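## Task

Take the yellow sponge from the desk and set it on top of the low shelf beneath the REPAIRS sign. Do not move that shelf, every low shelf must still stand upright at the end, and the robot must not fall over or finish tilted.

## Robot and tools

ROBOT. A wheeled cart with a pan/tilt head and two arms, left_arm and right_arm. The cart outline is 0.53 m wide, spanning x = -0.35 to 0.07 m in the base frame (above the 0.13 m wheels: 0.46 m wide, front at x = 0.01). Arm pan axes sit at x = -0.060, y = +0.155 (left) and -0.155 (right); shoulders are 0.89 m up, 0.03 m out from the pan axis. Links: upper arm 0.116, forearm 0.135, hand 0.162 m. A fixed-jaw tip reaches roughly 0.44 m from its pan axis and no lower than 0.54 m above the floor. Loose objects may occasionally get nudged by something.

FRAMES. All positions are metres. Base frame: floor origin between the drive wheels, x ahead, y to the left, z up; left_hand and right_hand are reported here and mark the fixed jaw's tip, so a held item sits toward the swinging jaw. Hand axes: z along the fingers, y from swinging to fixed jaw. The odometry frame is the base frame as it was at scene start; base_odometry counts wheel rotation only (slip looks like travel, collisions can turn the robot unseen), heading in rad, positive left, -3.142 to 3.142.

move. Optional keys: base, joints, speeds, cameras, blocking. base is a single velocity command {x_m_s, turn_rad_s, for_s}: forward speed in m/s (negative = reverse), left turn rate in rad/s (negative = right), duration in s; omitted velocities are 0; no sideways motion. Nonzero |x_m_s| 0.005-0.291, |turn_rad_s| 0.02-1.175, for_s 0.1-7.5. If |x|/0.291 + |turn|/1.175 exceeds 1 both are scaled down. Acceleration is 0.5 m/s2 (turns 2 rad/s2), so very short or near-max commands, or ones under about 5 mm / 0.02 rad, may come up short; check odometry. joints is one flat object keyed by joint name, each value an absolute target angle in rad (not an offset). Ranges (done tolerance): head_pan_rad -3.2..3.2 (±0.02, 0 ahead, + left); head_tilt_rad -0.76..1.45 (±0.02, + down); per arm (prefix left_arm_ or right_arm_): shoulder_pan_rad -2.006..2.149 (±0.02), shoulder_lift_rad -1.836..1.772 (±0.1), elbow_flex_rad -1.773..1.58 (±0.07), wrist_flex_rad -1.799..1.772 (±0.03), wrist_roll_rad -2.816..2.978 (±0.02), gripper_rad -0.03..1.944 (±0.03). speeds is keyed the same (no grippers) with top speeds in rad/s, 0.08-4.71, valid for that action only; defaults head 1.5, pan 1.4, lift and elbow 2, wrist_flex 1.6, wrist_roll 1.3. cameras: list of head_camera, left_wrist_camera, right_wrist_camera or all; default is none when acting, all when not. blocking true (default) returns after everything settles; false returns in about 0.5 s while motion continues. A new move overrides targets for joints it names; if it omits base, any running base velocity winds down to "stopped". Unknown keys make a call invalid; out-of-range values get it refused, and a refusal or an uncommanded stop skips the remaining robot calls of that reply for the scene.

JOINT MEANING. Pan: + is clockwise from above; 0 points each arm sideways outward; ahead is +1.571 (left) and -1.571 (right). Bend: lift, elbow and wrist_flex all 0 give an upper arm tilted 0.24 rad out from vertical with level forearm and fingers; + bends downward; their sum is the fingers' angle below level (1.571 = straight down, needing the forearm no more than 0.20 rad above level). Roll: -1.522 closes the jaws across the arm's vertical plane, fixed jaw on the left looking outward; 1.619 puts it on the right; 0.049 closes within the plane. Over furniture with level fingers keep the fixed jaw left, since the hand body then juts about 0.08 m upward, not down. Gripper: tips meet near 0, about 0.075 m apart at 1, 0.106 m at 1.944; each jaw has its own offset up to 0.025 rad.

OTHER TOOLS. wait {seconds 0-10, cameras}: lets time pass, ending early once running moves settle. stop {cameras}: brakes all running motions (they report "stopped" and hold). zoom_image {camera, region [x0,y0,x1,y1]} in pixels from the top-left, at most 504 by 504, on that camera's newest image. finished_scene {scene}: the current scene's number; ends it permanently, so the goal must already hold on its own. Call nothing after it in that reply when it ends the first scene.

RESULTS. Each gives joint_positions, left_hand/right_hand, base_odometry, base_status, joint_status, motor temperatures (per arm, joints in listed order plus gripper), and a pictures line giving image order. Status words: done; moving; off_target (stopped short, maybe still pushing: load, obstacle or tripped motor); stopped; time_out (joint gave up after 14 s and holds); not_followed (self-collision check blocked the arm). Base "done" only means the velocity was sent; "(sent for a of b s)" shows partial sending. on_its_own lists uncommanded actions. A move with no action just reports.

HANDLING. Start: arms folded, jaws shut, width 0.65 m. Stowed: pan -1.75 (left) / 1.75 (right), lift 0.05, elbow 1.35, wrist_flex -1.55, wrist_roll -1.52. Stow in two steps, wrists first, then the other three; unstow in reverse. Spinning in place needs 0.44 m clear radius; turning or reversing close to furniture can snag and tip the robot. Loaded or extended joints sag downward: offset the next target upward by the observed sag. Hand positions can be a few cm off. A joint stuck over 0.30 rad from target (jaws 0.09) for about 2 s trips to a third of its torque; reset by waiting for it to settle and commanding 0.2 rad back from the reading. Squeeze by targeting below contact; for thin items use -0.03. Lift limits: about 0.4 kg per hand at full reach, 0.7 kg within 0.28 m. Avoid 3 rad/s or more with a load, hard arm-to-arm contact, pulling on things ahead, hot motors (cut out at 70 °C), dropping or throwing objects, and striking furniture; lower the item gently onto the shelf without shifting or toppling it.

Each tool is called after "Emit:" in YAML: its name, and indented under it one key for each argument.

## Session

Emit:
move:
  joints: {"head_pan_rad":0.0,"head_tilt_rad":0.3}
  cameras: ["head_camera"]

Emit:
move:
  joints: {"head_pan_rad":-0.9,"head_tilt_rad":0.15}
  cameras: ["head_camera"]

Emit:
move:
  joints: {"head_pan_rad":-1.8,"head_tilt_rad":0.15}
  cameras: ["head_camera"]

Emit:
move:
  joints: {"head_pan_rad":-2.7,"head_tilt_rad":0.15}
  cameras: ["head_camera"]

Emit:
move:
  joints: {"head_pan_rad":2.7,"head_tilt_rad":0.15}
  cameras: ["head_camera"]

Emit:
move:
  joints: {"head_pan_rad":1.8,"head_tilt_rad":0.15}
  cameras: ["head_camera"]

Emit:
move:
  joints: {"head_pan_rad":0.9,"head_tilt_rad":0.15}
  cameras: ["head_camera"]

Scene clock: 1.00 s.
Motor temperatures (°C): left_arm=[32 32 32 32 33 29] | right_arm=[30 29 27 27 31 27]
move: done
base_odometry: x=+0.000 y=+0.000 heading=+0.000
base_status: not commanded
joint_positions: head_pan_rad=+0.000 head_tilt_rad=+0.292 left_arm_shoulder_pan_rad=+0.000 left_arm_shoulder_lift_rad=-1.704 left_arm_elbow_flex_rad=+1.478 left_arm_wrist_flex_rad=+0.984 left_arm_wrist_roll_rad=-0.001 left_arm_gripper_rad=+0.000 right_arm_shoulder_pan_rad=+0.001 right_arm_shoulder_lift_rad=-1.670 right_arm_elbow_flex_rad=+1.496 right_arm_wrist_flex_rad=+1.032 right_arm_wrist_roll_rad=+0.000 right_arm_gripper_rad=+0.000
joint_status: all done
left_hand: x=-0.0600 y=+0.3116 z=+0.8261 quat_wxyz=(+0.395, -0.918, +0.023, +0.010) (m; base frame)
right_hand: x=-0.0602 y=-0.3015 z=+0.8125 quat_wxyz=(+0.008, +0.023, +0.937, -0.348) (m; base frame)
pictures: head_camera
Images, in order (width x height): head_camera 644x476.

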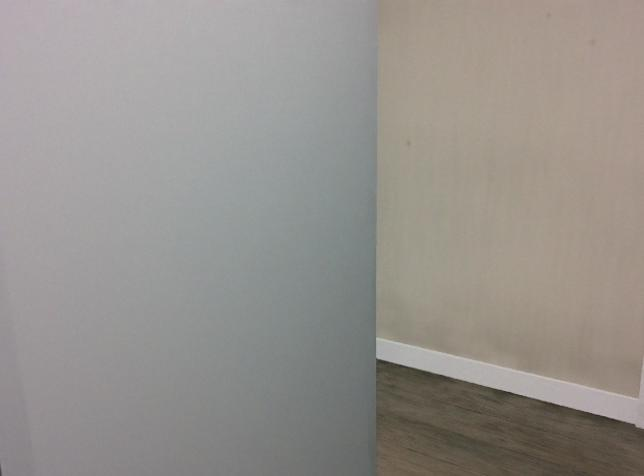

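Scene clock: 2.40 s.
move: done
base_odometry: x=+0.000 y=+0.000 heading=+0.000
base_status: not commanded
joint_positions: head_pan_rad=-0.891 head_tilt_rad=+0.161 left_arm_shoulder_pan_rad=+0.000 left_arm_shoulder_lift_rad=-1.704 left_arm_elbow_flex_rad=+1.478 left_arm_wrist_flex_rad=+0.984 left_arm_wrist_roll_rad=-0.001 left_arm_gripper_rad=+0.000 right_arm_shoulder_pan_rad=+0.001 right_arm_shoulder_lift_rad=-1.670 right_arm_elbow_flex_rad=+1.496 right_arm_wrist_flex_rad=+1.032 right_arm_wrist_roll_rad=+0.000 right_arm_gripper_rad=+0.000
joint_status: all done
left_hand: x=-0.0600 y=+0.3116 z=+0.8261 quat_wxyz=(+0.395, -0.918, +0.023, +0.010) (m; base frame)
right_hand: x=-0.0602 y=-0.3015 z=+0.8125 quat_wxyz=(+0.008, +0.023, +0.937, -0.348) (m; base frame)
pictures: head_camera
Images, in order (width x height): head_camera 644x476.

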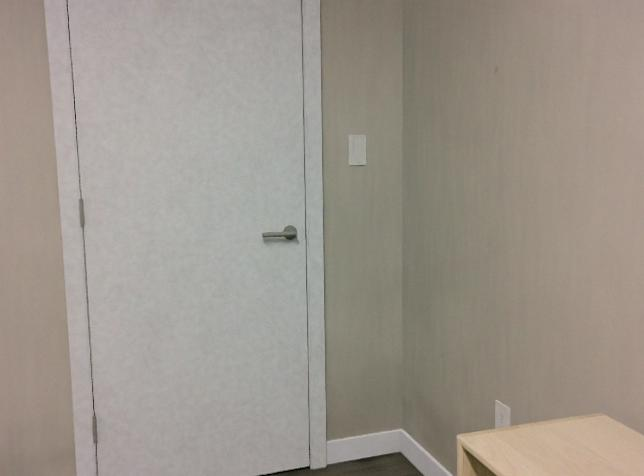

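Scene clock: 3.80 s.
move: done
base_odometry: x=+0.000 y=+0.000 heading=+0.000
base_status: not commanded
joint_positions: head_pan_rad=-1.790 head_tilt_rad=+0.161 left_arm_shoulder_pan_rad=+0.000 left_arm_shoulder_lift_rad=-1.704 left_arm_elbow_flex_rad=+1.478 left_arm_wrist_flex_rad=+0.984 left_arm_wrist_roll_rad=-0.001 left_arm_gripper_rad=+0.000 right_arm_shoulder_pan_rad=+0.001 right_arm_shoulder_lift_rad=-1.670 right_arm_elbow_flex_rad=+1.496 right_arm_wrist_flex_rad=+1.032 right_arm_wrist_roll_rad=+0.000 right_arm_gripper_rad=+0.000
joint_status: all done
left_hand: x=-0.0600 y=+0.3116 z=+0.8261 quat_wxyz=(+0.395, -0.918, +0.023, +0.010) (m; base frame)
right_hand: x=-0.0602 y=-0.3015 z=+0.8125 quat_wxyz=(+0.008, +0.023, +0.937, -0.348) (m; base frame)
pictures: head_camera
Images, in order (width x height): head_camera 644x476.

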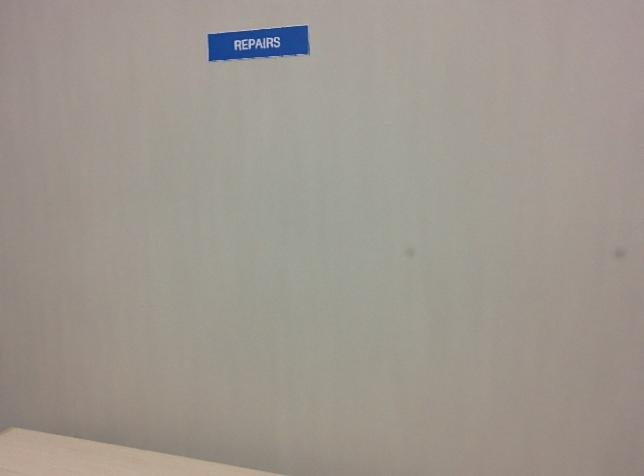

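Scene clock: 5.20 s.
move: done
base_odometry: x=+0.000 y=+0.000 heading=+0.000
base_status: not commanded
joint_positions: head_pan_rad=-2.691 head_tilt_rad=+0.161 left_arm_shoulder_pan_rad=+0.000 left_arm_shoulder_lift_rad=-1.704 left_arm_elbow_flex_rad=+1.478 left_arm_wrist_flex_rad=+0.984 left_arm_wrist_roll_rad=-0.001 left_arm_gripper_rad=+0.000 right_arm_shoulder_pan_rad=+0.001 right_arm_shoulder_lift_rad=-1.670 right_arm_elbow_flex_rad=+1.496 right_arm_wrist_flex_rad=+1.032 right_arm_wrist_roll_rad=+0.000 right_arm_gripper_rad=+0.000
joint_status: all done
left_hand: x=-0.0600 y=+0.3116 z=+0.8261 quat_wxyz=(+0.395, -0.918, +0.023, +0.010) (m; base frame)
right_hand: x=-0.0602 y=-0.3015 z=+0.8125 quat_wxyz=(+0.008, +0.023, +0.937, -0.348) (m; base frame)
pictures: head_camera
Images, in order (width x height): head_camera 644x476.

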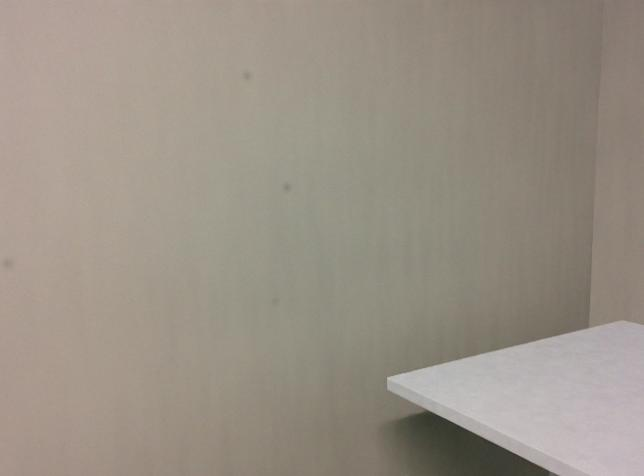

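Scene clock: 9.60 s.
move: done
base_odometry: x=+0.000 y=+0.000 heading=+0.000
base_status: not commanded
joint_positions: head_pan_rad=+2.689 head_tilt_rad=+0.161 left_arm_shoulder_pan_rad=+0.000 left_arm_shoulder_lift_rad=-1.704 left_arm_elbow_flex_rad=+1.478 left_arm_wrist_flex_rad=+0.984 left_arm_wrist_roll_rad=-0.001 left_arm_gripper_rad=+0.000 right_arm_shoulder_pan_rad=+0.001 right_arm_shoulder_lift_rad=-1.670 right_arm_elbow_flex_rad=+1.496 right_arm_wrist_flex_rad=+1.032 right_arm_wrist_roll_rad=+0.000 right_arm_gripper_rad=+0.000
joint_status: all done
left_hand: x=-0.0600 y=+0.3116 z=+0.8261 quat_wxyz=(+0.395, -0.918, +0.023, +0.010) (m; base frame)
right_hand: x=-0.0602 y=-0.3015 z=+0.8125 quat_wxyz=(+0.008, +0.023, +0.937, -0.348) (m; base frame)
pictures: head_camera
Images, in order (width x height): head_camera 644x476.

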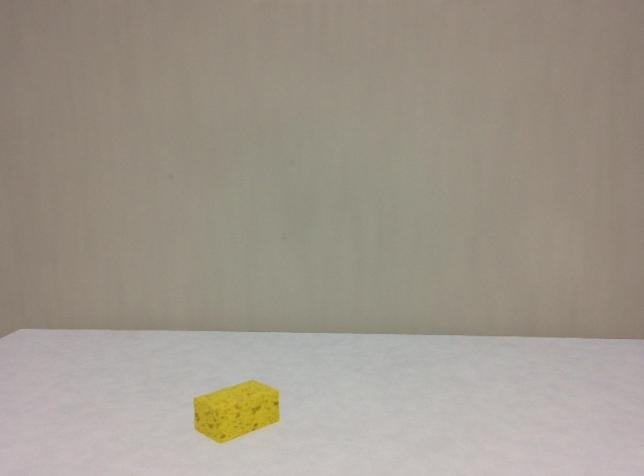

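Scene clock: 11.00 s.
move: done
base_odometry: x=+0.000 y=+0.000 heading=+0.000
base_status: not commanded
joint_positions: head_pan_rad=+1.809 head_tilt_rad=+0.161 left_arm_shoulder_pan_rad=+0.000 left_arm_shoulder_lift_rad=-1.704 left_arm_elbow_flex_rad=+1.478 left_arm_wrist_flex_rad=+0.984 left_arm_wrist_roll_rad=-0.001 left_arm_gripper_rad=+0.000 right_arm_shoulder_pan_rad=+0.001 right_arm_shoulder_lift_rad=-1.670 right_arm_elbow_flex_rad=+1.496 right_arm_wrist_flex_rad=+1.032 right_arm_wrist_roll_rad=+0.000 right_arm_gripper_rad=+0.000
joint_status: all done
left_hand: x=-0.0600 y=+0.3116 z=+0.8261 quat_wxyz=(+0.395, -0.918, +0.023, +0.010) (m; base frame)
right_hand: x=-0.0602 y=-0.3015 z=+0.8125 quat_wxyz=(+0.008, +0.023, +0.937, -0.348) (m; base frame)
pictures: head_camera
Images, in order (width x height): head_camera 644x476.

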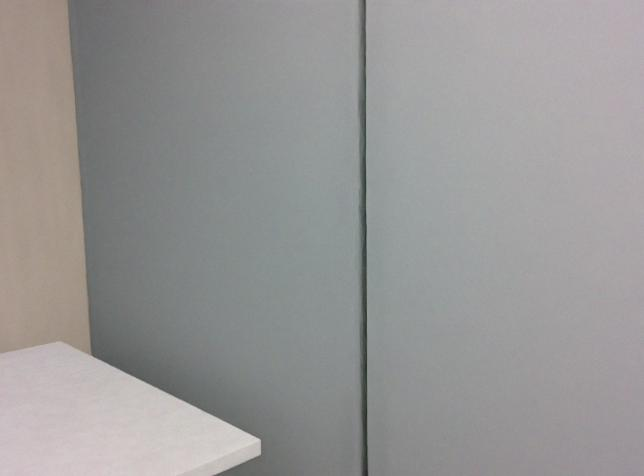

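Scene clock: 12.40 s.
move: done
base_odometry: x=+0.000 y=+0.000 heading=+0.000
base_status: not commanded
joint_positions: head_pan_rad=+0.910 head_tilt_rad=+0.161 left_arm_shoulder_pan_rad=+0.000 left_arm_shoulder_lift_rad=-1.704 left_arm_elbow_flex_rad=+1.478 left_arm_wrist_flex_rad=+0.984 left_arm_wrist_roll_rad=-0.001 left_arm_gripper_rad=+0.000 right_arm_shoulder_pan_rad=+0.001 right_arm_shoulder_lift_rad=-1.670 right_arm_elbow_flex_rad=+1.496 right_arm_wrist_flex_rad=+1.032 right_arm_wrist_roll_rad=+0.000 right_arm_gripper_rad=+0.000
joint_status: all done
left_hand: x=-0.0600 y=+0.3116 z=+0.8261 quat_wxyz=(+0.395, -0.918, +0.023, +0.010) (m; base frame)
right_hand: x=-0.0602 y=-0.3015 z=+0.8125 quat_wxyz=(+0.008, +0.023, +0.937, -0.348) (m; base frame)
pictures: head_camera
Images, in order (width x height): head_camera 644x476.

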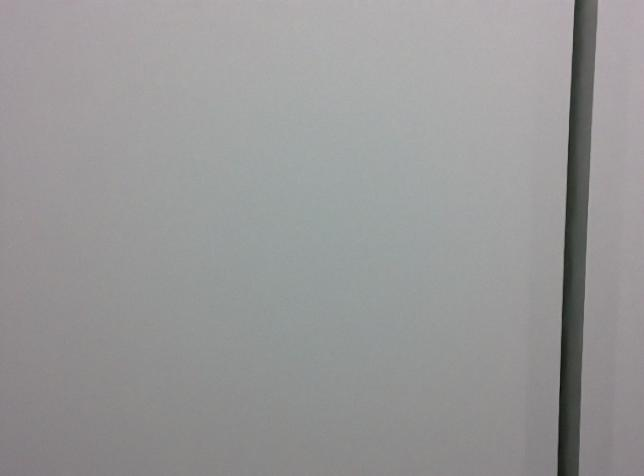

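Emit:
move:
  base: {"turn_rad_s":0.8,"for_s":3.65}
  joints: {"head_pan_rad":0.0,"head_tilt_rad":0.6}

Emit:
move:
  base: {"x_m_s":0.2,"for_s":2.54}

Emit:
move:
  base: {"turn_rad_s":-0.34,"for_s":1.0}
  cameras: ["head_camera"]

Scene clock: 78.07 s.
move: done
base_odometry: x=-0.001 y=+0.000 heading=+2.933
base_status: done (sent for 3.67 of 3.67 s)
joint_positions: head_pan_rad=+0.009 head_tilt_rad=+0.593 left_arm_shoulder_pan_rad=-0.004 left_arm_shoulder_lift_rad=-1.704 left_arm_elbow_flex_rad=+1.478 left_arm_wrist_flex_rad=+0.984 left_arm_wrist_roll_rad=-0.001 left_arm_gripper_rad=+0.000 right_arm_shoulder_pan_rad=+0.000 right_arm_shoulder_lift_rad=-1.670 right_arm_elbow_flex_rad=+1.496 right_arm_wrist_flex_rad=+1.032 right_arm_wrist_roll_rad=+0.000 right_arm_gripper_rad=+0.000
joint_status: all done
left_hand: x=-0.0607 y=+0.3116 z=+0.8261 quat_wxyz=(+0.395, -0.918, +0.021, +0.011) (m; base frame)
right_hand: x=-0.0600 y=-0.3015 z=+0.8125 quat_wxyz=(+0.009, +0.023, +0.937, -0.348) (m; base frame)
pictures: none

Scene clock: 81.60 s.
move: done
base_odometry: x=-0.497 y=+0.104 heading=+2.934
base_status: done (sent for 2.53 of 2.53 s)
joint_positions: head_pan_rad=+0.009 head_tilt_rad=+0.593 left_arm_shoulder_pan_rad=-0.001 left_arm_shoulder_lift_rad=-1.704 left_arm_elbow_flex_rad=+1.478 left_arm_wrist_flex_rad=+0.984 left_arm_wrist_roll_rad=-0.001 left_arm_gripper_rad=+0.000 right_arm_shoulder_pan_rad=+0.001 right_arm_shoulder_lift_rad=-1.670 right_arm_elbow_flex_rad=+1.496 right_arm_wrist_flex_rad=+1.032 right_arm_wrist_roll_rad=+0.000 right_arm_gripper_rad=+0.000
joint_status: not commanded
left_hand: x=-0.0602 y=+0.3116 z=+0.8261 quat_wxyz=(+0.395, -0.918, +0.022, +0.010) (m; base frame)
right_hand: x=-0.0602 y=-0.3015 z=+0.8125 quat_wxyz=(+0.008, +0.023, +0.937, -0.348) (m; base frame)
pictures: none

Scene clock: 83.23 s.
move: done
base_odometry: x=-0.497 y=+0.103 heading=+2.592
base_status: done (sent for 1 of 1 s)
joint_positions: head_pan_rad=+0.009 head_tilt_rad=+0.593 left_arm_shoulder_pan_rad=-0.004 left_arm_shoulder_lift_rad=-1.704 left_arm_elbow_flex_rad=+1.478 left_arm_wrist_flex_rad=+0.984 left_arm_wrist_roll_rad=-0.001 left_arm_gripper_rad=+0.000 right_arm_shoulder_pan_rad=+0.001 right_arm_shoulder_lift_rad=-1.670 right_arm_elbow_flex_rad=+1.496 right_arm_wrist_flex_rad=+1.032 right_arm_wrist_roll_rad=+0.000 right_arm_gripper_rad=+0.000
joint_status: not commanded
left_hand: x=-0.0607 y=+0.3116 z=+0.8261 quat_wxyz=(+0.395, -0.918, +0.021, +0.011) (m; base frame)
right_hand: x=-0.0602 y=-0.3015 z=+0.8125 quat_wxyz=(+0.008, +0.023, +0.937, -0.348) (m; base frame)
pictures: head_camera
Images, in order (width x height): head_camera 644x476.

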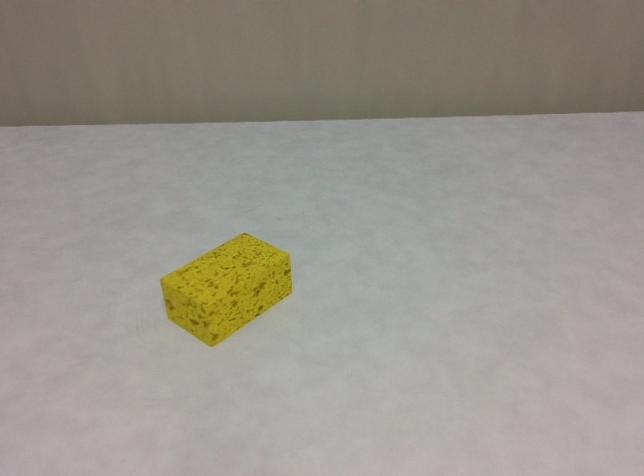

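Emit:
move:
  joints: {"left_arm_shoulder_lift_rad":0.04,"left_arm_elbow_flex_rad":-0.2,"left_arm_wrist_flex_rad":0.75,"left_arm_wrist_roll_rad":-2.12,"left_arm_gripper_rad":1.6,"head_tilt_rad":1.0,"head_pan_rad":0.1}

Emit:
move:
  joints: {"left_arm_shoulder_pan_rad":1.77}
  cameras: ["head_camera","left_wrist_camera"]

Emit:
move:
  base: {"x_m_s":0.1,"for_s":1.1}
  cameras: ["head_camera","left_wrist_camera"]

Scene clock: 127.53 s.
move: done
base_odometry: x=-0.497 y=+0.103 heading=+2.592
base_status: not commanded
joint_positions: head_pan_rad=+0.089 head_tilt_rad=+0.994 left_arm_shoulder_pan_rad=-0.004 left_arm_shoulder_lift_rad=+0.045 left_arm_elbow_flex_rad=-0.162 left_arm_wrist_flex_rad=+0.764 left_arm_wrist_roll_rad=-2.115 left_arm_gripper_rad=+1.592 right_arm_shoulder_pan_rad=+0.001 right_arm_shoulder_lift_rad=-1.670 right_arm_elbow_flex_rad=+1.496 right_arm_wrist_flex_rad=+1.032 right_arm_wrist_roll_rad=+0.000 right_arm_gripper_rad=+0.000
joint_status: all done
left_hand: x=-0.0680 y=+0.4824 z=+0.9327 quat_wxyz=(+0.208, -0.422, +0.789, +0.394) (m; base frame)
right_hand: x=-0.0602 y=-0.3015 z=+0.8125 quat_wxyz=(+0.008, +0.023, +0.937, -0.348) (m; base frame)
pictures: none

Scene clock: 129.57 s.
move: done
base_odometry: x=-0.497 y=+0.103 heading=+2.592
base_status: not commanded
joint_positions: head_pan_rad=+0.089 head_tilt_rad=+0.994 left_arm_shoulder_pan_rad=+1.763 left_arm_shoulder_lift_rad=+0.045 left_arm_elbow_flex_rad=-0.162 left_arm_wrist_flex_rad=+0.764 left_arm_wrist_roll_rad=-2.125 left_arm_gripper_rad=+1.592 right_arm_shoulder_pan_rad=+0.001 right_arm_shoulder_lift_rad=-1.670 right_arm_elbow_flex_rad=+1.496 right_arm_wrist_flex_rad=+1.032 right_arm_wrist_roll_rad=+0.000 right_arm_gripper_rad=+0.000
joint_status: all done
left_hand: x=+0.2627 y=+0.0989 z=+0.9327 quat_wxyz=(+0.436, +0.347, +0.825, +0.091) (m; base frame)
right_hand: x=-0.0602 y=-0.3015 z=+0.8125 quat_wxyz=(+0.008, +0.023, +0.937, -0.348) (m; base frame)
pictures: head_camera, left_wrist_camera
Images, in order (width x height): head_camera 644x476, left_wrist_camera 644x476.

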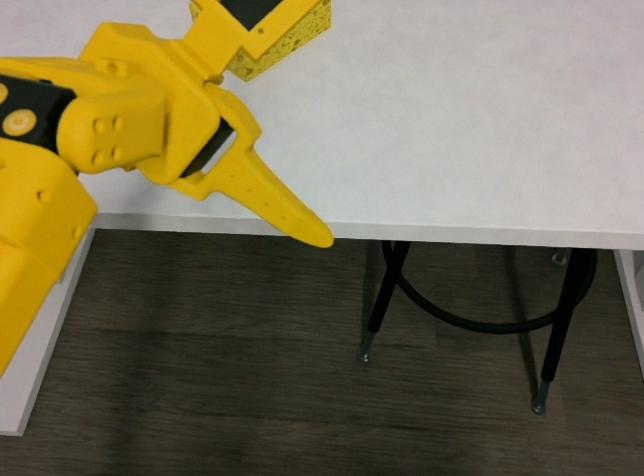

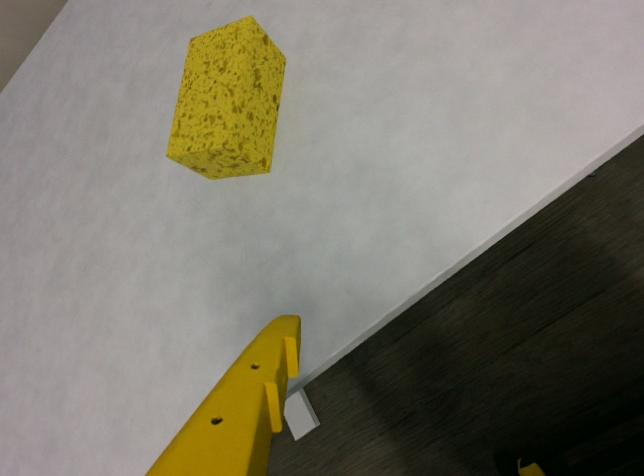

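Scene clock: 131.53 s.
move: done
base_odometry: x=-0.591 y=+0.161 heading=+2.591
base_status: done (sent for 1.1 of 1.1 s)
joint_positions: head_pan_rad=+0.089 head_tilt_rad=+0.994 left_arm_shoulder_pan_rad=+1.764 left_arm_shoulder_lift_rad=+0.045 left_arm_elbow_flex_rad=-0.164 left_arm_wrist_flex_rad=+0.764 left_arm_wrist_roll_rad=-2.125 left_arm_gripper_rad=+1.592 right_arm_shoulder_pan_rad=+0.001 right_arm_shoulder_lift_rad=-1.670 right_arm_elbow_flex_rad=+1.496 right_arm_wrist_flex_rad=+1.032 right_arm_wrist_roll_rad=+0.000 right_arm_gripper_rad=+0.000
joint_status: not commanded
left_hand: x=+0.2627 y=+0.0984 z=+0.9331 quat_wxyz=(+0.437, +0.347, +0.825, +0.091) (m; base frame)
right_hand: x=-0.0602 y=-0.3015 z=+0.8125 quat_wxyz=(+0.008, +0.023, +0.937, -0.348) (m; base frame)
pictures: head_camera, left_wrist_camera
Images, in order (width x height): head_camera 644x476, left_wrist_camera 644x476.

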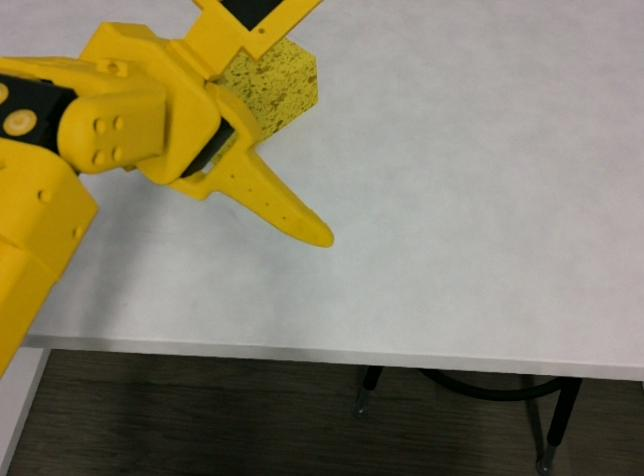

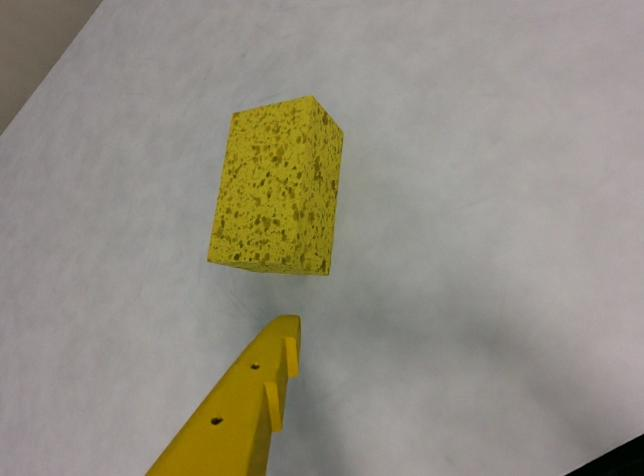

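Emit:
move:
  base: {"x_m_s":0.08,"for_s":0.8}
  joints: {"left_arm_shoulder_pan_rad":1.675,"left_arm_shoulder_lift_rad":0.13,"left_arm_elbow_flex_rad":-0.24,"left_arm_wrist_flex_rad":0.575,"left_arm_wrist_roll_rad":-2.28}
  cameras: ["head_camera","left_wrist_camera"]

Scene clock: 150.80 s.
move: done
base_odometry: x=-0.646 y=+0.195 heading=+2.592
base_status: done (sent for 0.8 of 0.8 s)
joint_positions: head_pan_rad=+0.089 head_tilt_rad=+0.994 left_arm_shoulder_pan_rad=+1.680 left_arm_shoulder_lift_rad=+0.137 left_arm_elbow_flex_rad=-0.202 left_arm_wrist_flex_rad=+0.588 left_arm_wrist_roll_rad=-2.276 left_arm_gripper_rad=+1.592 right_arm_shoulder_pan_rad=-0.002 right_arm_shoulder_lift_rad=-1.670 right_arm_elbow_flex_rad=+1.496 right_arm_wrist_flex_rad=+1.032 right_arm_wrist_roll_rad=+0.000 right_arm_gripper_rad=+0.000
joint_status: all done
left_hand: x=+0.2880 y=+0.1227 z=+0.9400 quat_wxyz=(+0.474, +0.362, +0.787, +0.158) (m; base frame)
right_hand: x=-0.0597 y=-0.3015 z=+0.8125 quat_wxyz=(+0.009, +0.022, +0.937, -0.348) (m; base frame)
pictures: head_camera, left_wrist_camera
Images, in order (width x height): head_camera 644x476, left_wrist_camera 644x476.

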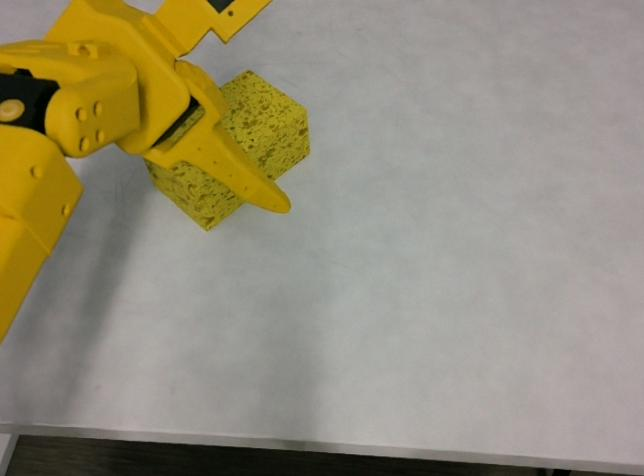

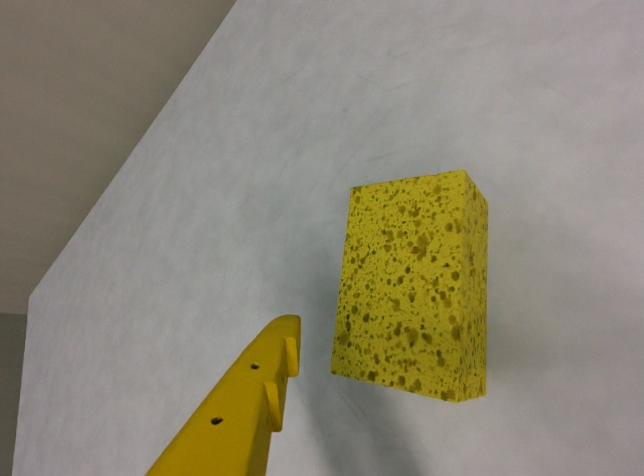

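Emit:
move:
  base: {"x_m_s":0.05,"for_s":0.45}

Emit:
move:
  joints: {"left_arm_shoulder_lift_rad":0.47,"left_arm_elbow_flex_rad":-0.33,"left_arm_wrist_flex_rad":0.6}
  speeds: {"left_arm_shoulder_lift_rad":0.4,"left_arm_elbow_flex_rad":0.2,"left_arm_wrist_flex_rad":0.1}
  cameras: ["head_camera","left_wrist_camera"]

Scene clock: 165.53 s.
move: done
base_odometry: x=-0.666 y=+0.207 heading=+2.592
base_status: done (sent for 0.47 of 0.47 s)
joint_positions: head_pan_rad=+0.089 head_tilt_rad=+0.994 left_arm_shoulder_pan_rad=+1.680 left_arm_shoulder_lift_rad=+0.137 left_arm_elbow_flex_rad=-0.202 left_arm_wrist_flex_rad=+0.588 left_arm_wrist_roll_rad=-2.276 left_arm_gripper_rad=+1.592 right_arm_shoulder_pan_rad=+0.003 right_arm_shoulder_lift_rad=-1.670 right_arm_elbow_flex_rad=+1.496 right_arm_wrist_flex_rad=+1.032 right_arm_wrist_roll_rad=+0.000 right_arm_gripper_rad=+0.000
joint_status: not commanded
left_hand: x=+0.2880 y=+0.1227 z=+0.9400 quat_wxyz=(+0.474, +0.362, +0.787, +0.158) (m; base frame)
right_hand: x=-0.0604 y=-0.3015 z=+0.8125 quat_wxyz=(+0.008, +0.024, +0.937, -0.348) (m; base frame)
pictures: none

Scene clock: 166.87 s.
move: done
base_odometry: x=-0.666 y=+0.207 heading=+2.592
base_status: not commanded
joint_positions: head_pan_rad=+0.089 head_tilt_rad=+0.994 left_arm_shoulder_pan_rad=+1.680 left_arm_shoulder_lift_rad=+0.482 left_arm_elbow_flex_rad=-0.294 left_arm_wrist_flex_rad=+0.599 left_arm_wrist_roll_rad=-2.276 left_arm_gripper_rad=+1.592 right_arm_shoulder_pan_rad=+0.003 right_arm_shoulder_lift_rad=-1.670 right_arm_elbow_flex_rad=+1.496 right_arm_wrist_flex_rad=+1.032 right_arm_wrist_roll_rad=+0.000 right_arm_gripper_rad=+0.000
joint_status: all done
left_hand: x=+0.2964 y=+0.1218 z=+0.8506 quat_wxyz=(+0.362, +0.386, +0.840, +0.121) (m; base frame)
right_hand: x=-0.0604 y=-0.3015 z=+0.8125 quat_wxyz=(+0.008, +0.024, +0.937, -0.348) (m; base frame)
pictures: head_camera, left_wrist_camera
Images, in order (width x height): head_camera 644x476, left_wrist_camera 644x476.

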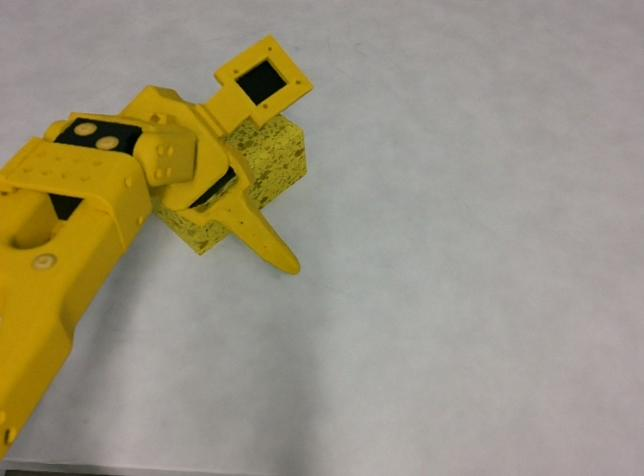

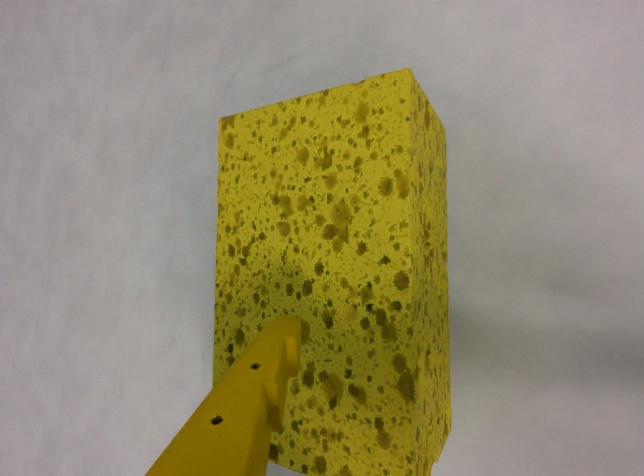

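Emit:
move:
  joints: {"left_arm_shoulder_lift_rad":0.5,"left_arm_elbow_flex_rad":-0.85,"left_arm_wrist_flex_rad":0.95}

Emit:
move:
  base: {"x_m_s":0.05,"for_s":0.3}
  joints: {"left_arm_shoulder_pan_rad":1.612,"left_arm_shoulder_lift_rad":0.52,"left_arm_elbow_flex_rad":-0.87,"left_arm_wrist_flex_rad":0.9}
  cameras: ["head_camera","left_wrist_camera"]

Scene clock: 186.73 s.
move: done
base_odometry: x=-0.666 y=+0.207 heading=+2.592
base_status: not commanded
joint_positions: head_pan_rad=+0.089 head_tilt_rad=+0.994 left_arm_shoulder_pan_rad=+1.680 left_arm_shoulder_lift_rad=+0.513 left_arm_elbow_flex_rad=-0.814 left_arm_wrist_flex_rad=+0.947 left_arm_wrist_roll_rad=-2.276 left_arm_gripper_rad=+1.592 right_arm_shoulder_pan_rad=+0.003 right_arm_shoulder_lift_rad=-1.670 right_arm_elbow_flex_rad=+1.496 right_arm_wrist_flex_rad=+1.032 right_arm_wrist_roll_rad=+0.000 right_arm_gripper_rad=+0.000
joint_status: all done
left_hand: x=+0.3071 y=+0.1206 z=+0.9309 quat_wxyz=(+0.423, +0.374, +0.813, +0.141) (m; base frame)
right_hand: x=-0.0604 y=-0.3015 z=+0.8125 quat_wxyz=(+0.008, +0.024, +0.937, -0.348) (m; base frame)
pictures: none

Scene clock: 187.77 s.
move: done
base_odometry: x=-0.679 y=+0.215 heading=+2.592
base_status: done (sent for 0.3 of 0.3 s)
joint_positions: head_pan_rad=+0.089 head_tilt_rad=+0.994 left_arm_shoulder_pan_rad=+1.615 left_arm_shoulder_lift_rad=+0.533 left_arm_elbow_flex_rad=-0.834 left_arm_wrist_flex_rad=+0.913 left_arm_wrist_roll_rad=-2.276 left_arm_gripper_rad=+1.592 right_arm_shoulder_pan_rad=+0.004 right_arm_shoulder_lift_rad=-1.670 right_arm_elbow_flex_rad=+1.496 right_arm_wrist_flex_rad=+1.032 right_arm_wrist_roll_rad=+0.000 right_arm_gripper_rad=+0.000
joint_status: all done
left_hand: x=+0.3133 y=+0.1441 z=+0.9338 quat_wxyz=(+0.433, +0.345, +0.818, +0.160) (m; base frame)
right_hand: x=-0.0606 y=-0.3015 z=+0.8125 quat_wxyz=(+0.008, +0.025, +0.937, -0.348) (m; base frame)
pictures: head_camera, left_wrist_camera
Images, in order (width x height): head_camera 644x476, left_wrist_camera 644x476.

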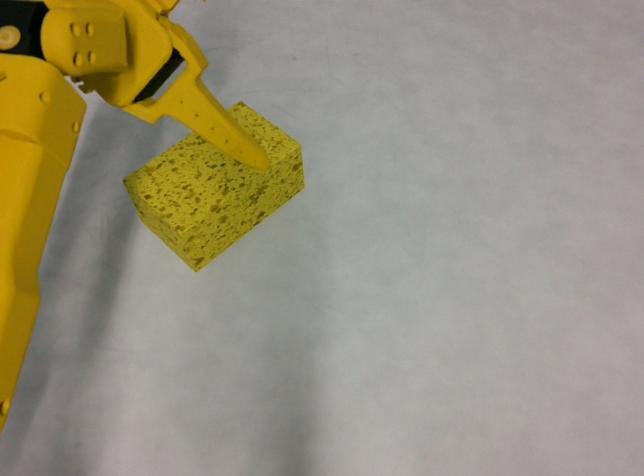

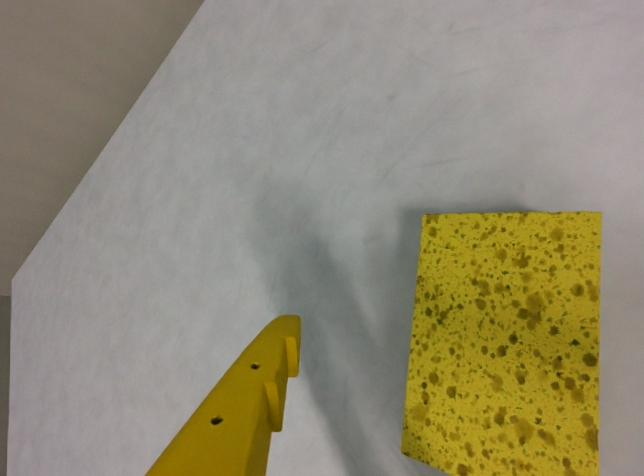

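Emit:
move:
  joints: {"left_arm_shoulder_pan_rad":1.588,"left_arm_shoulder_lift_rad":0.53,"left_arm_elbow_flex_rad":-0.5,"left_arm_wrist_flex_rad":0.6}
  speeds: {"left_arm_elbow_flex_rad":0.5,"left_arm_wrist_flex_rad":0.5}
  cameras: ["left_wrist_camera"]

Scene clock: 196.97 s.
move: done
base_odometry: x=-0.679 y=+0.215 heading=+2.592
base_status: not commanded
joint_positions: head_pan_rad=+0.089 head_tilt_rad=+0.994 left_arm_shoulder_pan_rad=+1.594 left_arm_shoulder_lift_rad=+0.542 left_arm_elbow_flex_rad=-0.496 left_arm_wrist_flex_rad=+0.612 left_arm_wrist_roll_rad=-2.276 left_arm_gripper_rad=+1.592 right_arm_shoulder_pan_rad=+0.004 right_arm_shoulder_lift_rad=-1.670 right_arm_elbow_flex_rad=+1.496 right_arm_wrist_flex_rad=+1.032 right_arm_wrist_roll_rad=+0.000 right_arm_gripper_rad=+0.000
joint_status: all done
left_hand: x=+0.3177 y=+0.1520 z=+0.8810 quat_wxyz=(+0.412, +0.340, +0.831, +0.157) (m; base frame)
right_hand: x=-0.0606 y=-0.3015 z=+0.8125 quat_wxyz=(+0.008, +0.025, +0.937, -0.348) (m; base frame)
pictures: left_wrist_camera
Images, in order (width x height): left_wrist_camera 644x476.

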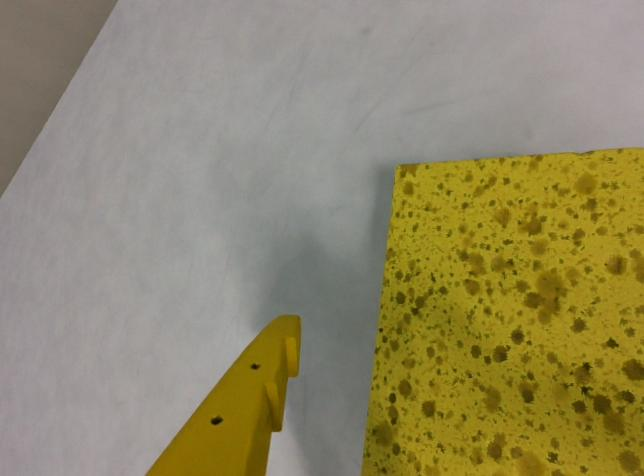

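Emit:
move:
  joints: {"left_arm_shoulder_pan_rad":1.602,"left_arm_shoulder_lift_rad":0.54,"left_arm_elbow_flex_rad":-0.2,"left_arm_wrist_flex_rad":0.33}
  speeds: {"left_arm_elbow_flex_rad":0.4,"left_arm_wrist_flex_rad":0.4}
  cameras: ["left_wrist_camera"]

Scene clock: 205.27 s.
move: done
base_odometry: x=-0.679 y=+0.215 heading=+2.592
base_status: not commanded
joint_positions: head_pan_rad=+0.089 head_tilt_rad=+0.994 left_arm_shoulder_pan_rad=+1.594 left_arm_shoulder_lift_rad=+0.553 left_arm_elbow_flex_rad=-0.197 left_arm_wrist_flex_rad=+0.343 left_arm_wrist_roll_rad=-2.276 left_arm_gripper_rad=+1.592 right_arm_shoulder_pan_rad=+0.004 right_arm_shoulder_lift_rad=-1.670 right_arm_elbow_flex_rad=+1.496 right_arm_wrist_flex_rad=+1.032 right_arm_wrist_roll_rad=+0.000 right_arm_gripper_rad=+0.000
joint_status: all done
left_hand: x=+0.3080 y=+0.1522 z=+0.8339 quat_wxyz=(+0.395, +0.343, +0.839, +0.151) (m; base frame)
right_hand: x=-0.0606 y=-0.3015 z=+0.8125 quat_wxyz=(+0.008, +0.025, +0.937, -0.348) (m; base frame)
pictures: left_wrist_camera
Images, in order (width x height): left_wrist_camera 644x476.

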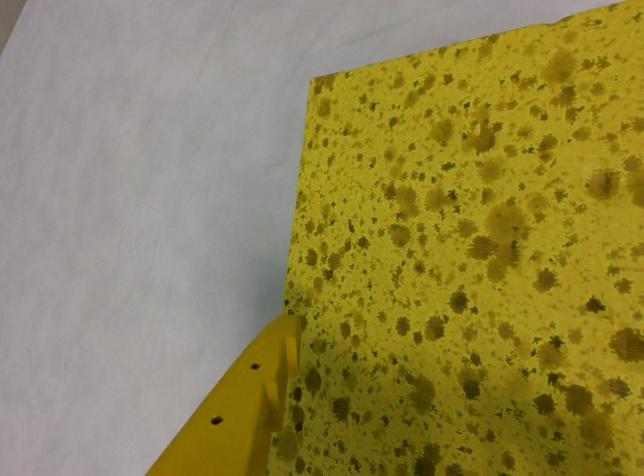

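Emit:
move:
  joints: {"left_arm_elbow_flex_rad":-0.4,"left_arm_wrist_flex_rad":0.52}

Emit:
move:
  joints: {"left_arm_shoulder_pan_rad":1.55}

Emit:
move:
  joints: {"left_arm_elbow_flex_rad":-0.12,"left_arm_wrist_flex_rad":0.25}
  speeds: {"left_arm_elbow_flex_rad":0.4,"left_arm_wrist_flex_rad":0.4}
  cameras: ["head_camera","left_wrist_camera"]

Scene clock: 214.27 s.
move: done
base_odometry: x=-0.679 y=+0.215 heading=+2.592
base_status: not commanded
joint_positions: head_pan_rad=+0.089 head_tilt_rad=+0.994 left_arm_shoulder_pan_rad=+1.594 left_arm_shoulder_lift_rad=+0.553 left_arm_elbow_flex_rad=-0.361 left_arm_wrist_flex_rad=+0.517 left_arm_wrist_roll_rad=-2.276 left_arm_gripper_rad=+1.592 right_arm_shoulder_pan_rad=+0.004 right_arm_shoulder_lift_rad=-1.670 right_arm_elbow_flex_rad=+1.496 right_arm_wrist_flex_rad=+1.032 right_arm_wrist_roll_rad=+0.000 right_arm_gripper_rad=+0.000
joint_status: all done
left_hand: x=+0.3121 y=+0.1521 z=+0.8541 quat_wxyz=(+0.390, +0.344, +0.841, +0.149) (m; base frame)
right_hand: x=-0.0606 y=-0.3015 z=+0.8125 quat_wxyz=(+0.008, +0.025, +0.937, -0.348) (m; base frame)
pictures: none

Scene clock: 215.17 s.
move: done
base_odometry: x=-0.679 y=+0.215 heading=+2.592
base_status: not commanded
joint_positions: head_pan_rad=+0.089 head_tilt_rad=+0.994 left_arm_shoulder_pan_rad=+1.554 left_arm_shoulder_lift_rad=+0.553 left_arm_elbow_flex_rad=-0.363 left_arm_wrist_flex_rad=+0.517 left_arm_wrist_roll_rad=-2.276 left_arm_gripper_rad=+1.592 right_arm_shoulder_pan_rad=+0.004 right_arm_shoulder_lift_rad=-1.670 right_arm_elbow_flex_rad=+1.496 right_arm_wrist_flex_rad=+1.032 right_arm_wrist_roll_rad=+0.000 right_arm_gripper_rad=+0.000
joint_status: all done
left_hand: x=+0.3121 y=+0.1670 z=+0.8545 quat_wxyz=(+0.388, +0.327, +0.847, +0.157) (m; base frame)
right_hand: x=-0.0606 y=-0.3015 z=+0.8125 quat_wxyz=(+0.008, +0.025, +0.937, -0.348) (m; base frame)
pictures: none

Scene clock: 216.40 s.
move: done
base_odometry: x=-0.679 y=+0.215 heading=+2.592
base_status: not commanded
joint_positions: head_pan_rad=+0.089 head_tilt_rad=+0.994 left_arm_shoulder_pan_rad=+1.554 left_arm_shoulder_lift_rad=+0.553 left_arm_elbow_flex_rad=-0.118 left_arm_wrist_flex_rad=+0.263 left_arm_wrist_roll_rad=-2.276 left_arm_gripper_rad=+1.592 right_arm_shoulder_pan_rad=+0.004 right_arm_shoulder_lift_rad=-1.670 right_arm_elbow_flex_rad=+1.496 right_arm_wrist_flex_rad=+1.032 right_arm_wrist_roll_rad=+0.000 right_arm_gripper_rad=+0.000
joint_status: all done
left_hand: x=+0.3041 y=+0.1668 z=+0.8238 quat_wxyz=(+0.392, +0.326, +0.845, +0.159) (m; base frame)
right_hand: x=-0.0606 y=-0.3015 z=+0.8125 quat_wxyz=(+0.008, +0.025, +0.937, -0.348) (m; base frame)
pictures: head_camera, left_wrist_camera
Images, in order (width x height): head_camera 644x476, left_wrist_camera 644x476.

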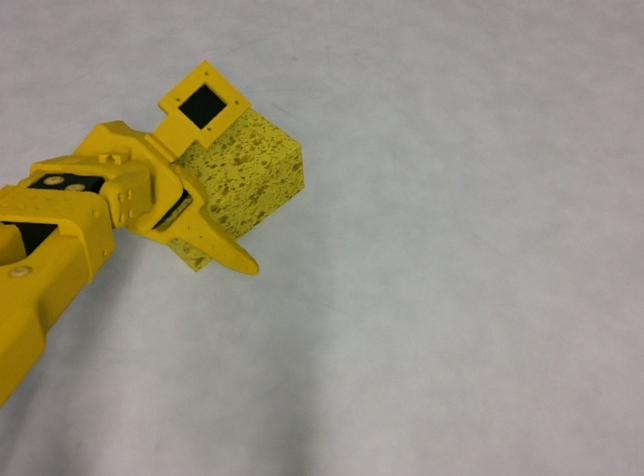

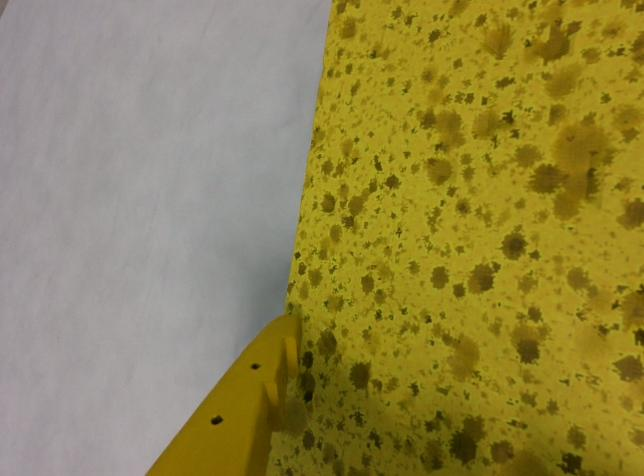

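Emit:
move:
  joints: {"left_arm_elbow_flex_rad":-0.36,"left_arm_wrist_flex_rad":0.5}

Emit:
move:
  joints: {"left_arm_shoulder_pan_rad":1.505}

Emit:
move:
  joints: {"left_arm_elbow_flex_rad":-0.05,"left_arm_wrist_flex_rad":0.2}
  speeds: {"left_arm_elbow_flex_rad":0.4,"left_arm_wrist_flex_rad":0.4}
  cameras: ["head_camera","left_wrist_camera"]

Scene clock: 223.87 s.
move: done
base_odometry: x=-0.679 y=+0.215 heading=+2.592
base_status: not commanded
joint_positions: head_pan_rad=+0.089 head_tilt_rad=+0.994 left_arm_shoulder_pan_rad=+1.554 left_arm_shoulder_lift_rad=+0.553 left_arm_elbow_flex_rad=-0.323 left_arm_wrist_flex_rad=+0.497 left_arm_wrist_roll_rad=-2.276 left_arm_gripper_rad=+1.592 right_arm_shoulder_pan_rad=+0.004 right_arm_shoulder_lift_rad=-1.670 right_arm_elbow_flex_rad=+1.496 right_arm_wrist_flex_rad=+1.032 right_arm_wrist_roll_rad=+0.000 right_arm_gripper_rad=+0.000
joint_status: all done
left_hand: x=+0.3091 y=+0.1669 z=+0.8467 quat_wxyz=(+0.379, +0.329, +0.851, +0.154) (m; base frame)
right_hand: x=-0.0606 y=-0.3015 z=+0.8125 quat_wxyz=(+0.008, +0.025, +0.937, -0.348) (m; base frame)
pictures: none

Scene clock: 224.80 s.
move: done
base_odometry: x=-0.679 y=+0.215 heading=+2.592
base_status: not commanded
joint_positions: head_pan_rad=+0.089 head_tilt_rad=+0.994 left_arm_shoulder_pan_rad=+1.507 left_arm_shoulder_lift_rad=+0.553 left_arm_elbow_flex_rad=-0.323 left_arm_wrist_flex_rad=+0.497 left_arm_wrist_roll_rad=-2.276 left_arm_gripper_rad=+1.592 right_arm_shoulder_pan_rad=+0.004 right_arm_shoulder_lift_rad=-1.670 right_arm_elbow_flex_rad=+1.496 right_arm_wrist_flex_rad=+1.032 right_arm_wrist_roll_rad=+0.000 right_arm_gripper_rad=+0.000
joint_status: all done
left_hand: x=+0.3082 y=+0.1845 z=+0.8467 quat_wxyz=(+0.376, +0.308, +0.859, +0.163) (m; base frame)
right_hand: x=-0.0606 y=-0.3015 z=+0.8125 quat_wxyz=(+0.008, +0.025, +0.937, -0.348) (m; base frame)
pictures: none

Scene clock: 226.10 s.
move: done
base_odometry: x=-0.679 y=+0.215 heading=+2.592
base_status: not commanded
joint_positions: head_pan_rad=+0.089 head_tilt_rad=+0.994 left_arm_shoulder_pan_rad=+1.503 left_arm_shoulder_lift_rad=+0.553 left_arm_elbow_flex_rad=-0.047 left_arm_wrist_flex_rad=+0.211 left_arm_wrist_roll_rad=-2.276 left_arm_gripper_rad=+1.592 right_arm_shoulder_pan_rad=+0.004 right_arm_shoulder_lift_rad=-1.670 right_arm_elbow_flex_rad=+1.496 right_arm_wrist_flex_rad=+1.032 right_arm_wrist_roll_rad=+0.000 right_arm_gripper_rad=+0.000
joint_status: all done
left_hand: x=+0.2972 y=+0.1849 z=+0.8128 quat_wxyz=(+0.380, +0.306, +0.857, +0.165) (m; base frame)
right_hand: x=-0.0606 y=-0.3015 z=+0.8125 quat_wxyz=(+0.008, +0.025, +0.937, -0.348) (m; base frame)
pictures: head_camera, left_wrist_camera
Images, in order (width x height): head_camera 644x476, left_wrist_camera 644x476.

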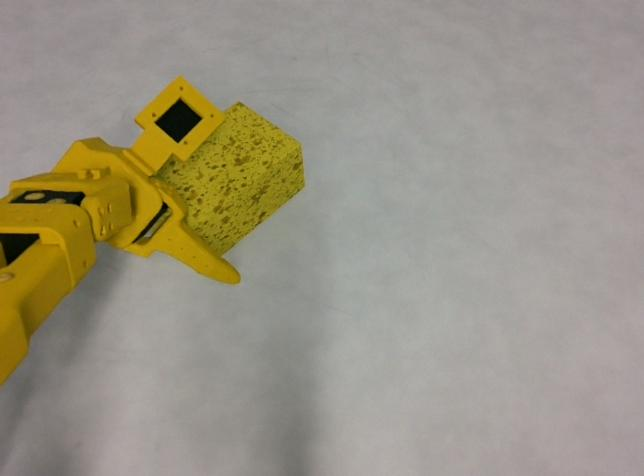

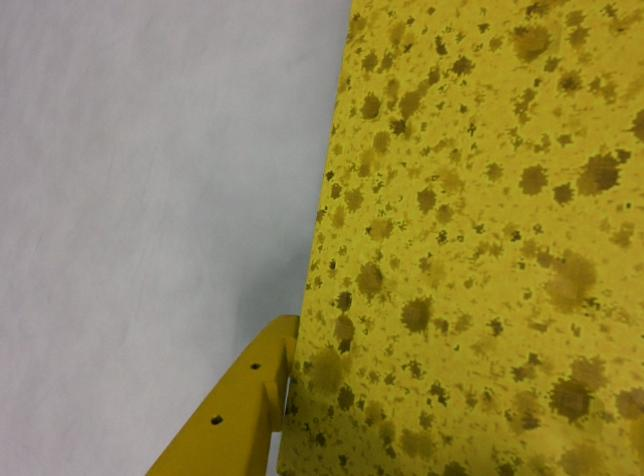

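Emit:
move:
  joints: {"left_arm_elbow_flex_rad":0.0,"left_arm_wrist_flex_rad":0.16,"left_arm_gripper_rad":0.4}
  cameras: ["head_camera","left_wrist_camera"]

Scene clock: 233.93 s.
move: off_target
base_odometry: x=-0.679 y=+0.215 heading=+2.592
base_status: not commanded
joint_positions: head_pan_rad=+0.089 head_tilt_rad=+0.994 left_arm_shoulder_pan_rad=+1.513 left_arm_shoulder_lift_rad=+0.553 left_arm_elbow_flex_rad=+0.002 left_arm_wrist_flex_rad=+0.171 left_arm_wrist_roll_rad=-2.273 left_arm_gripper_rad=+0.983 right_arm_shoulder_pan_rad=+0.004 right_arm_shoulder_lift_rad=-1.670 right_arm_elbow_flex_rad=+1.496 right_arm_wrist_flex_rad=+1.032 right_arm_wrist_roll_rad=+0.000 right_arm_gripper_rad=+0.000
joint_status: left_arm_gripper_rad off_target (ended at +0.983, target +0.400); the others done
left_hand: x=+0.2934 y=+0.1813 z=+0.8058 quat_wxyz=(+0.377, +0.309, +0.858, +0.161) (m; base frame)
right_hand: x=-0.0606 y=-0.3015 z=+0.8125 quat_wxyz=(+0.008, +0.025, +0.937, -0.348) (m; base frame)
pictures: head_camera, left_wrist_camera
Images, in order (width x height): head_camera 644x476, left_wrist_camera 644x476.

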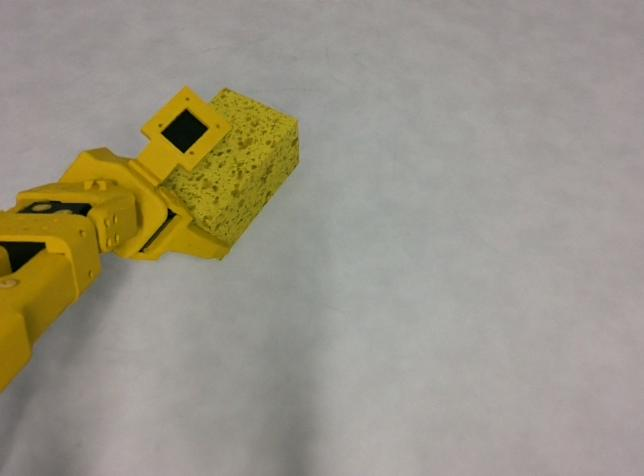

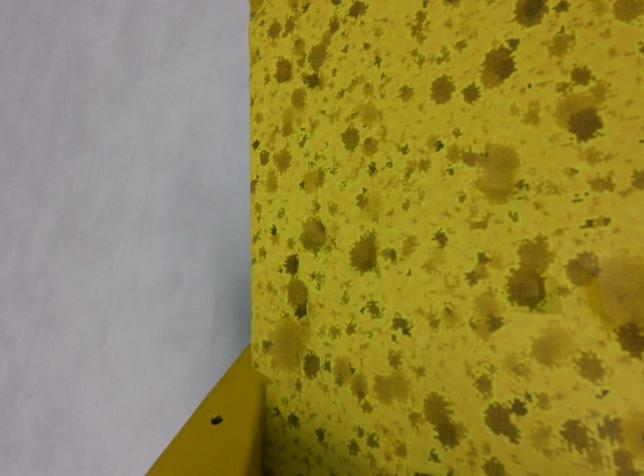

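Emit:
move:
  joints: {"left_arm_gripper_rad":0.8,"left_arm_elbow_flex_rad":-0.5,"left_arm_wrist_flex_rad":0.6}
  speeds: {"left_arm_elbow_flex_rad":0.5,"left_arm_wrist_flex_rad":0.5}
  cameras: ["head_camera","left_wrist_camera"]

Scene clock: 240.67 s.
move: off_target
base_odometry: x=-0.679 y=+0.215 heading=+2.592
base_status: not commanded
joint_positions: head_pan_rad=+0.089 head_tilt_rad=+0.994 left_arm_shoulder_pan_rad=+1.511 left_arm_shoulder_lift_rad=+0.556 left_arm_elbow_flex_rad=-0.458 left_arm_wrist_flex_rad=+0.597 left_arm_wrist_roll_rad=-2.283 left_arm_gripper_rad=+1.006 right_arm_shoulder_pan_rad=+0.004 right_arm_shoulder_lift_rad=-1.670 right_arm_elbow_flex_rad=+1.496 right_arm_wrist_flex_rad=+1.032 right_arm_wrist_roll_rad=+0.000 right_arm_gripper_rad=+0.000
joint_status: left_arm_gripper_rad off_target (ended at +1.006, target +0.800); the others done
left_hand: x=+0.3140 y=+0.1831 z=+0.8681 quat_wxyz=(+0.389, +0.311, +0.850, +0.169) (m; base frame)
right_hand: x=-0.0606 y=-0.3015 z=+0.8125 quat_wxyz=(+0.008, +0.025, +0.937, -0.348) (m; base frame)
pictures: head_camera, left_wrist_camera
Images, in order (width x height): head_camera 644x476, left_wrist_camera 644x476.

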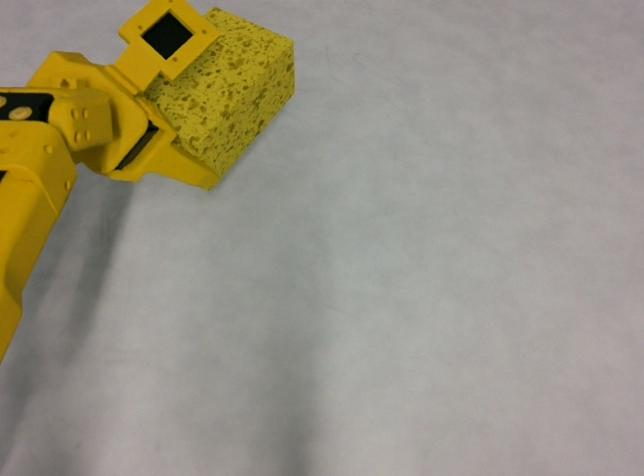

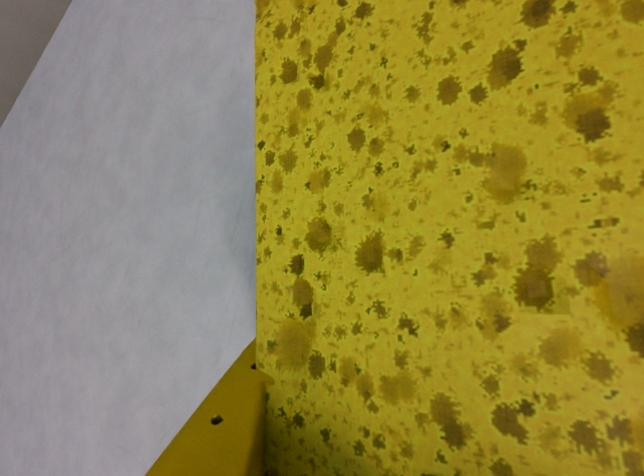

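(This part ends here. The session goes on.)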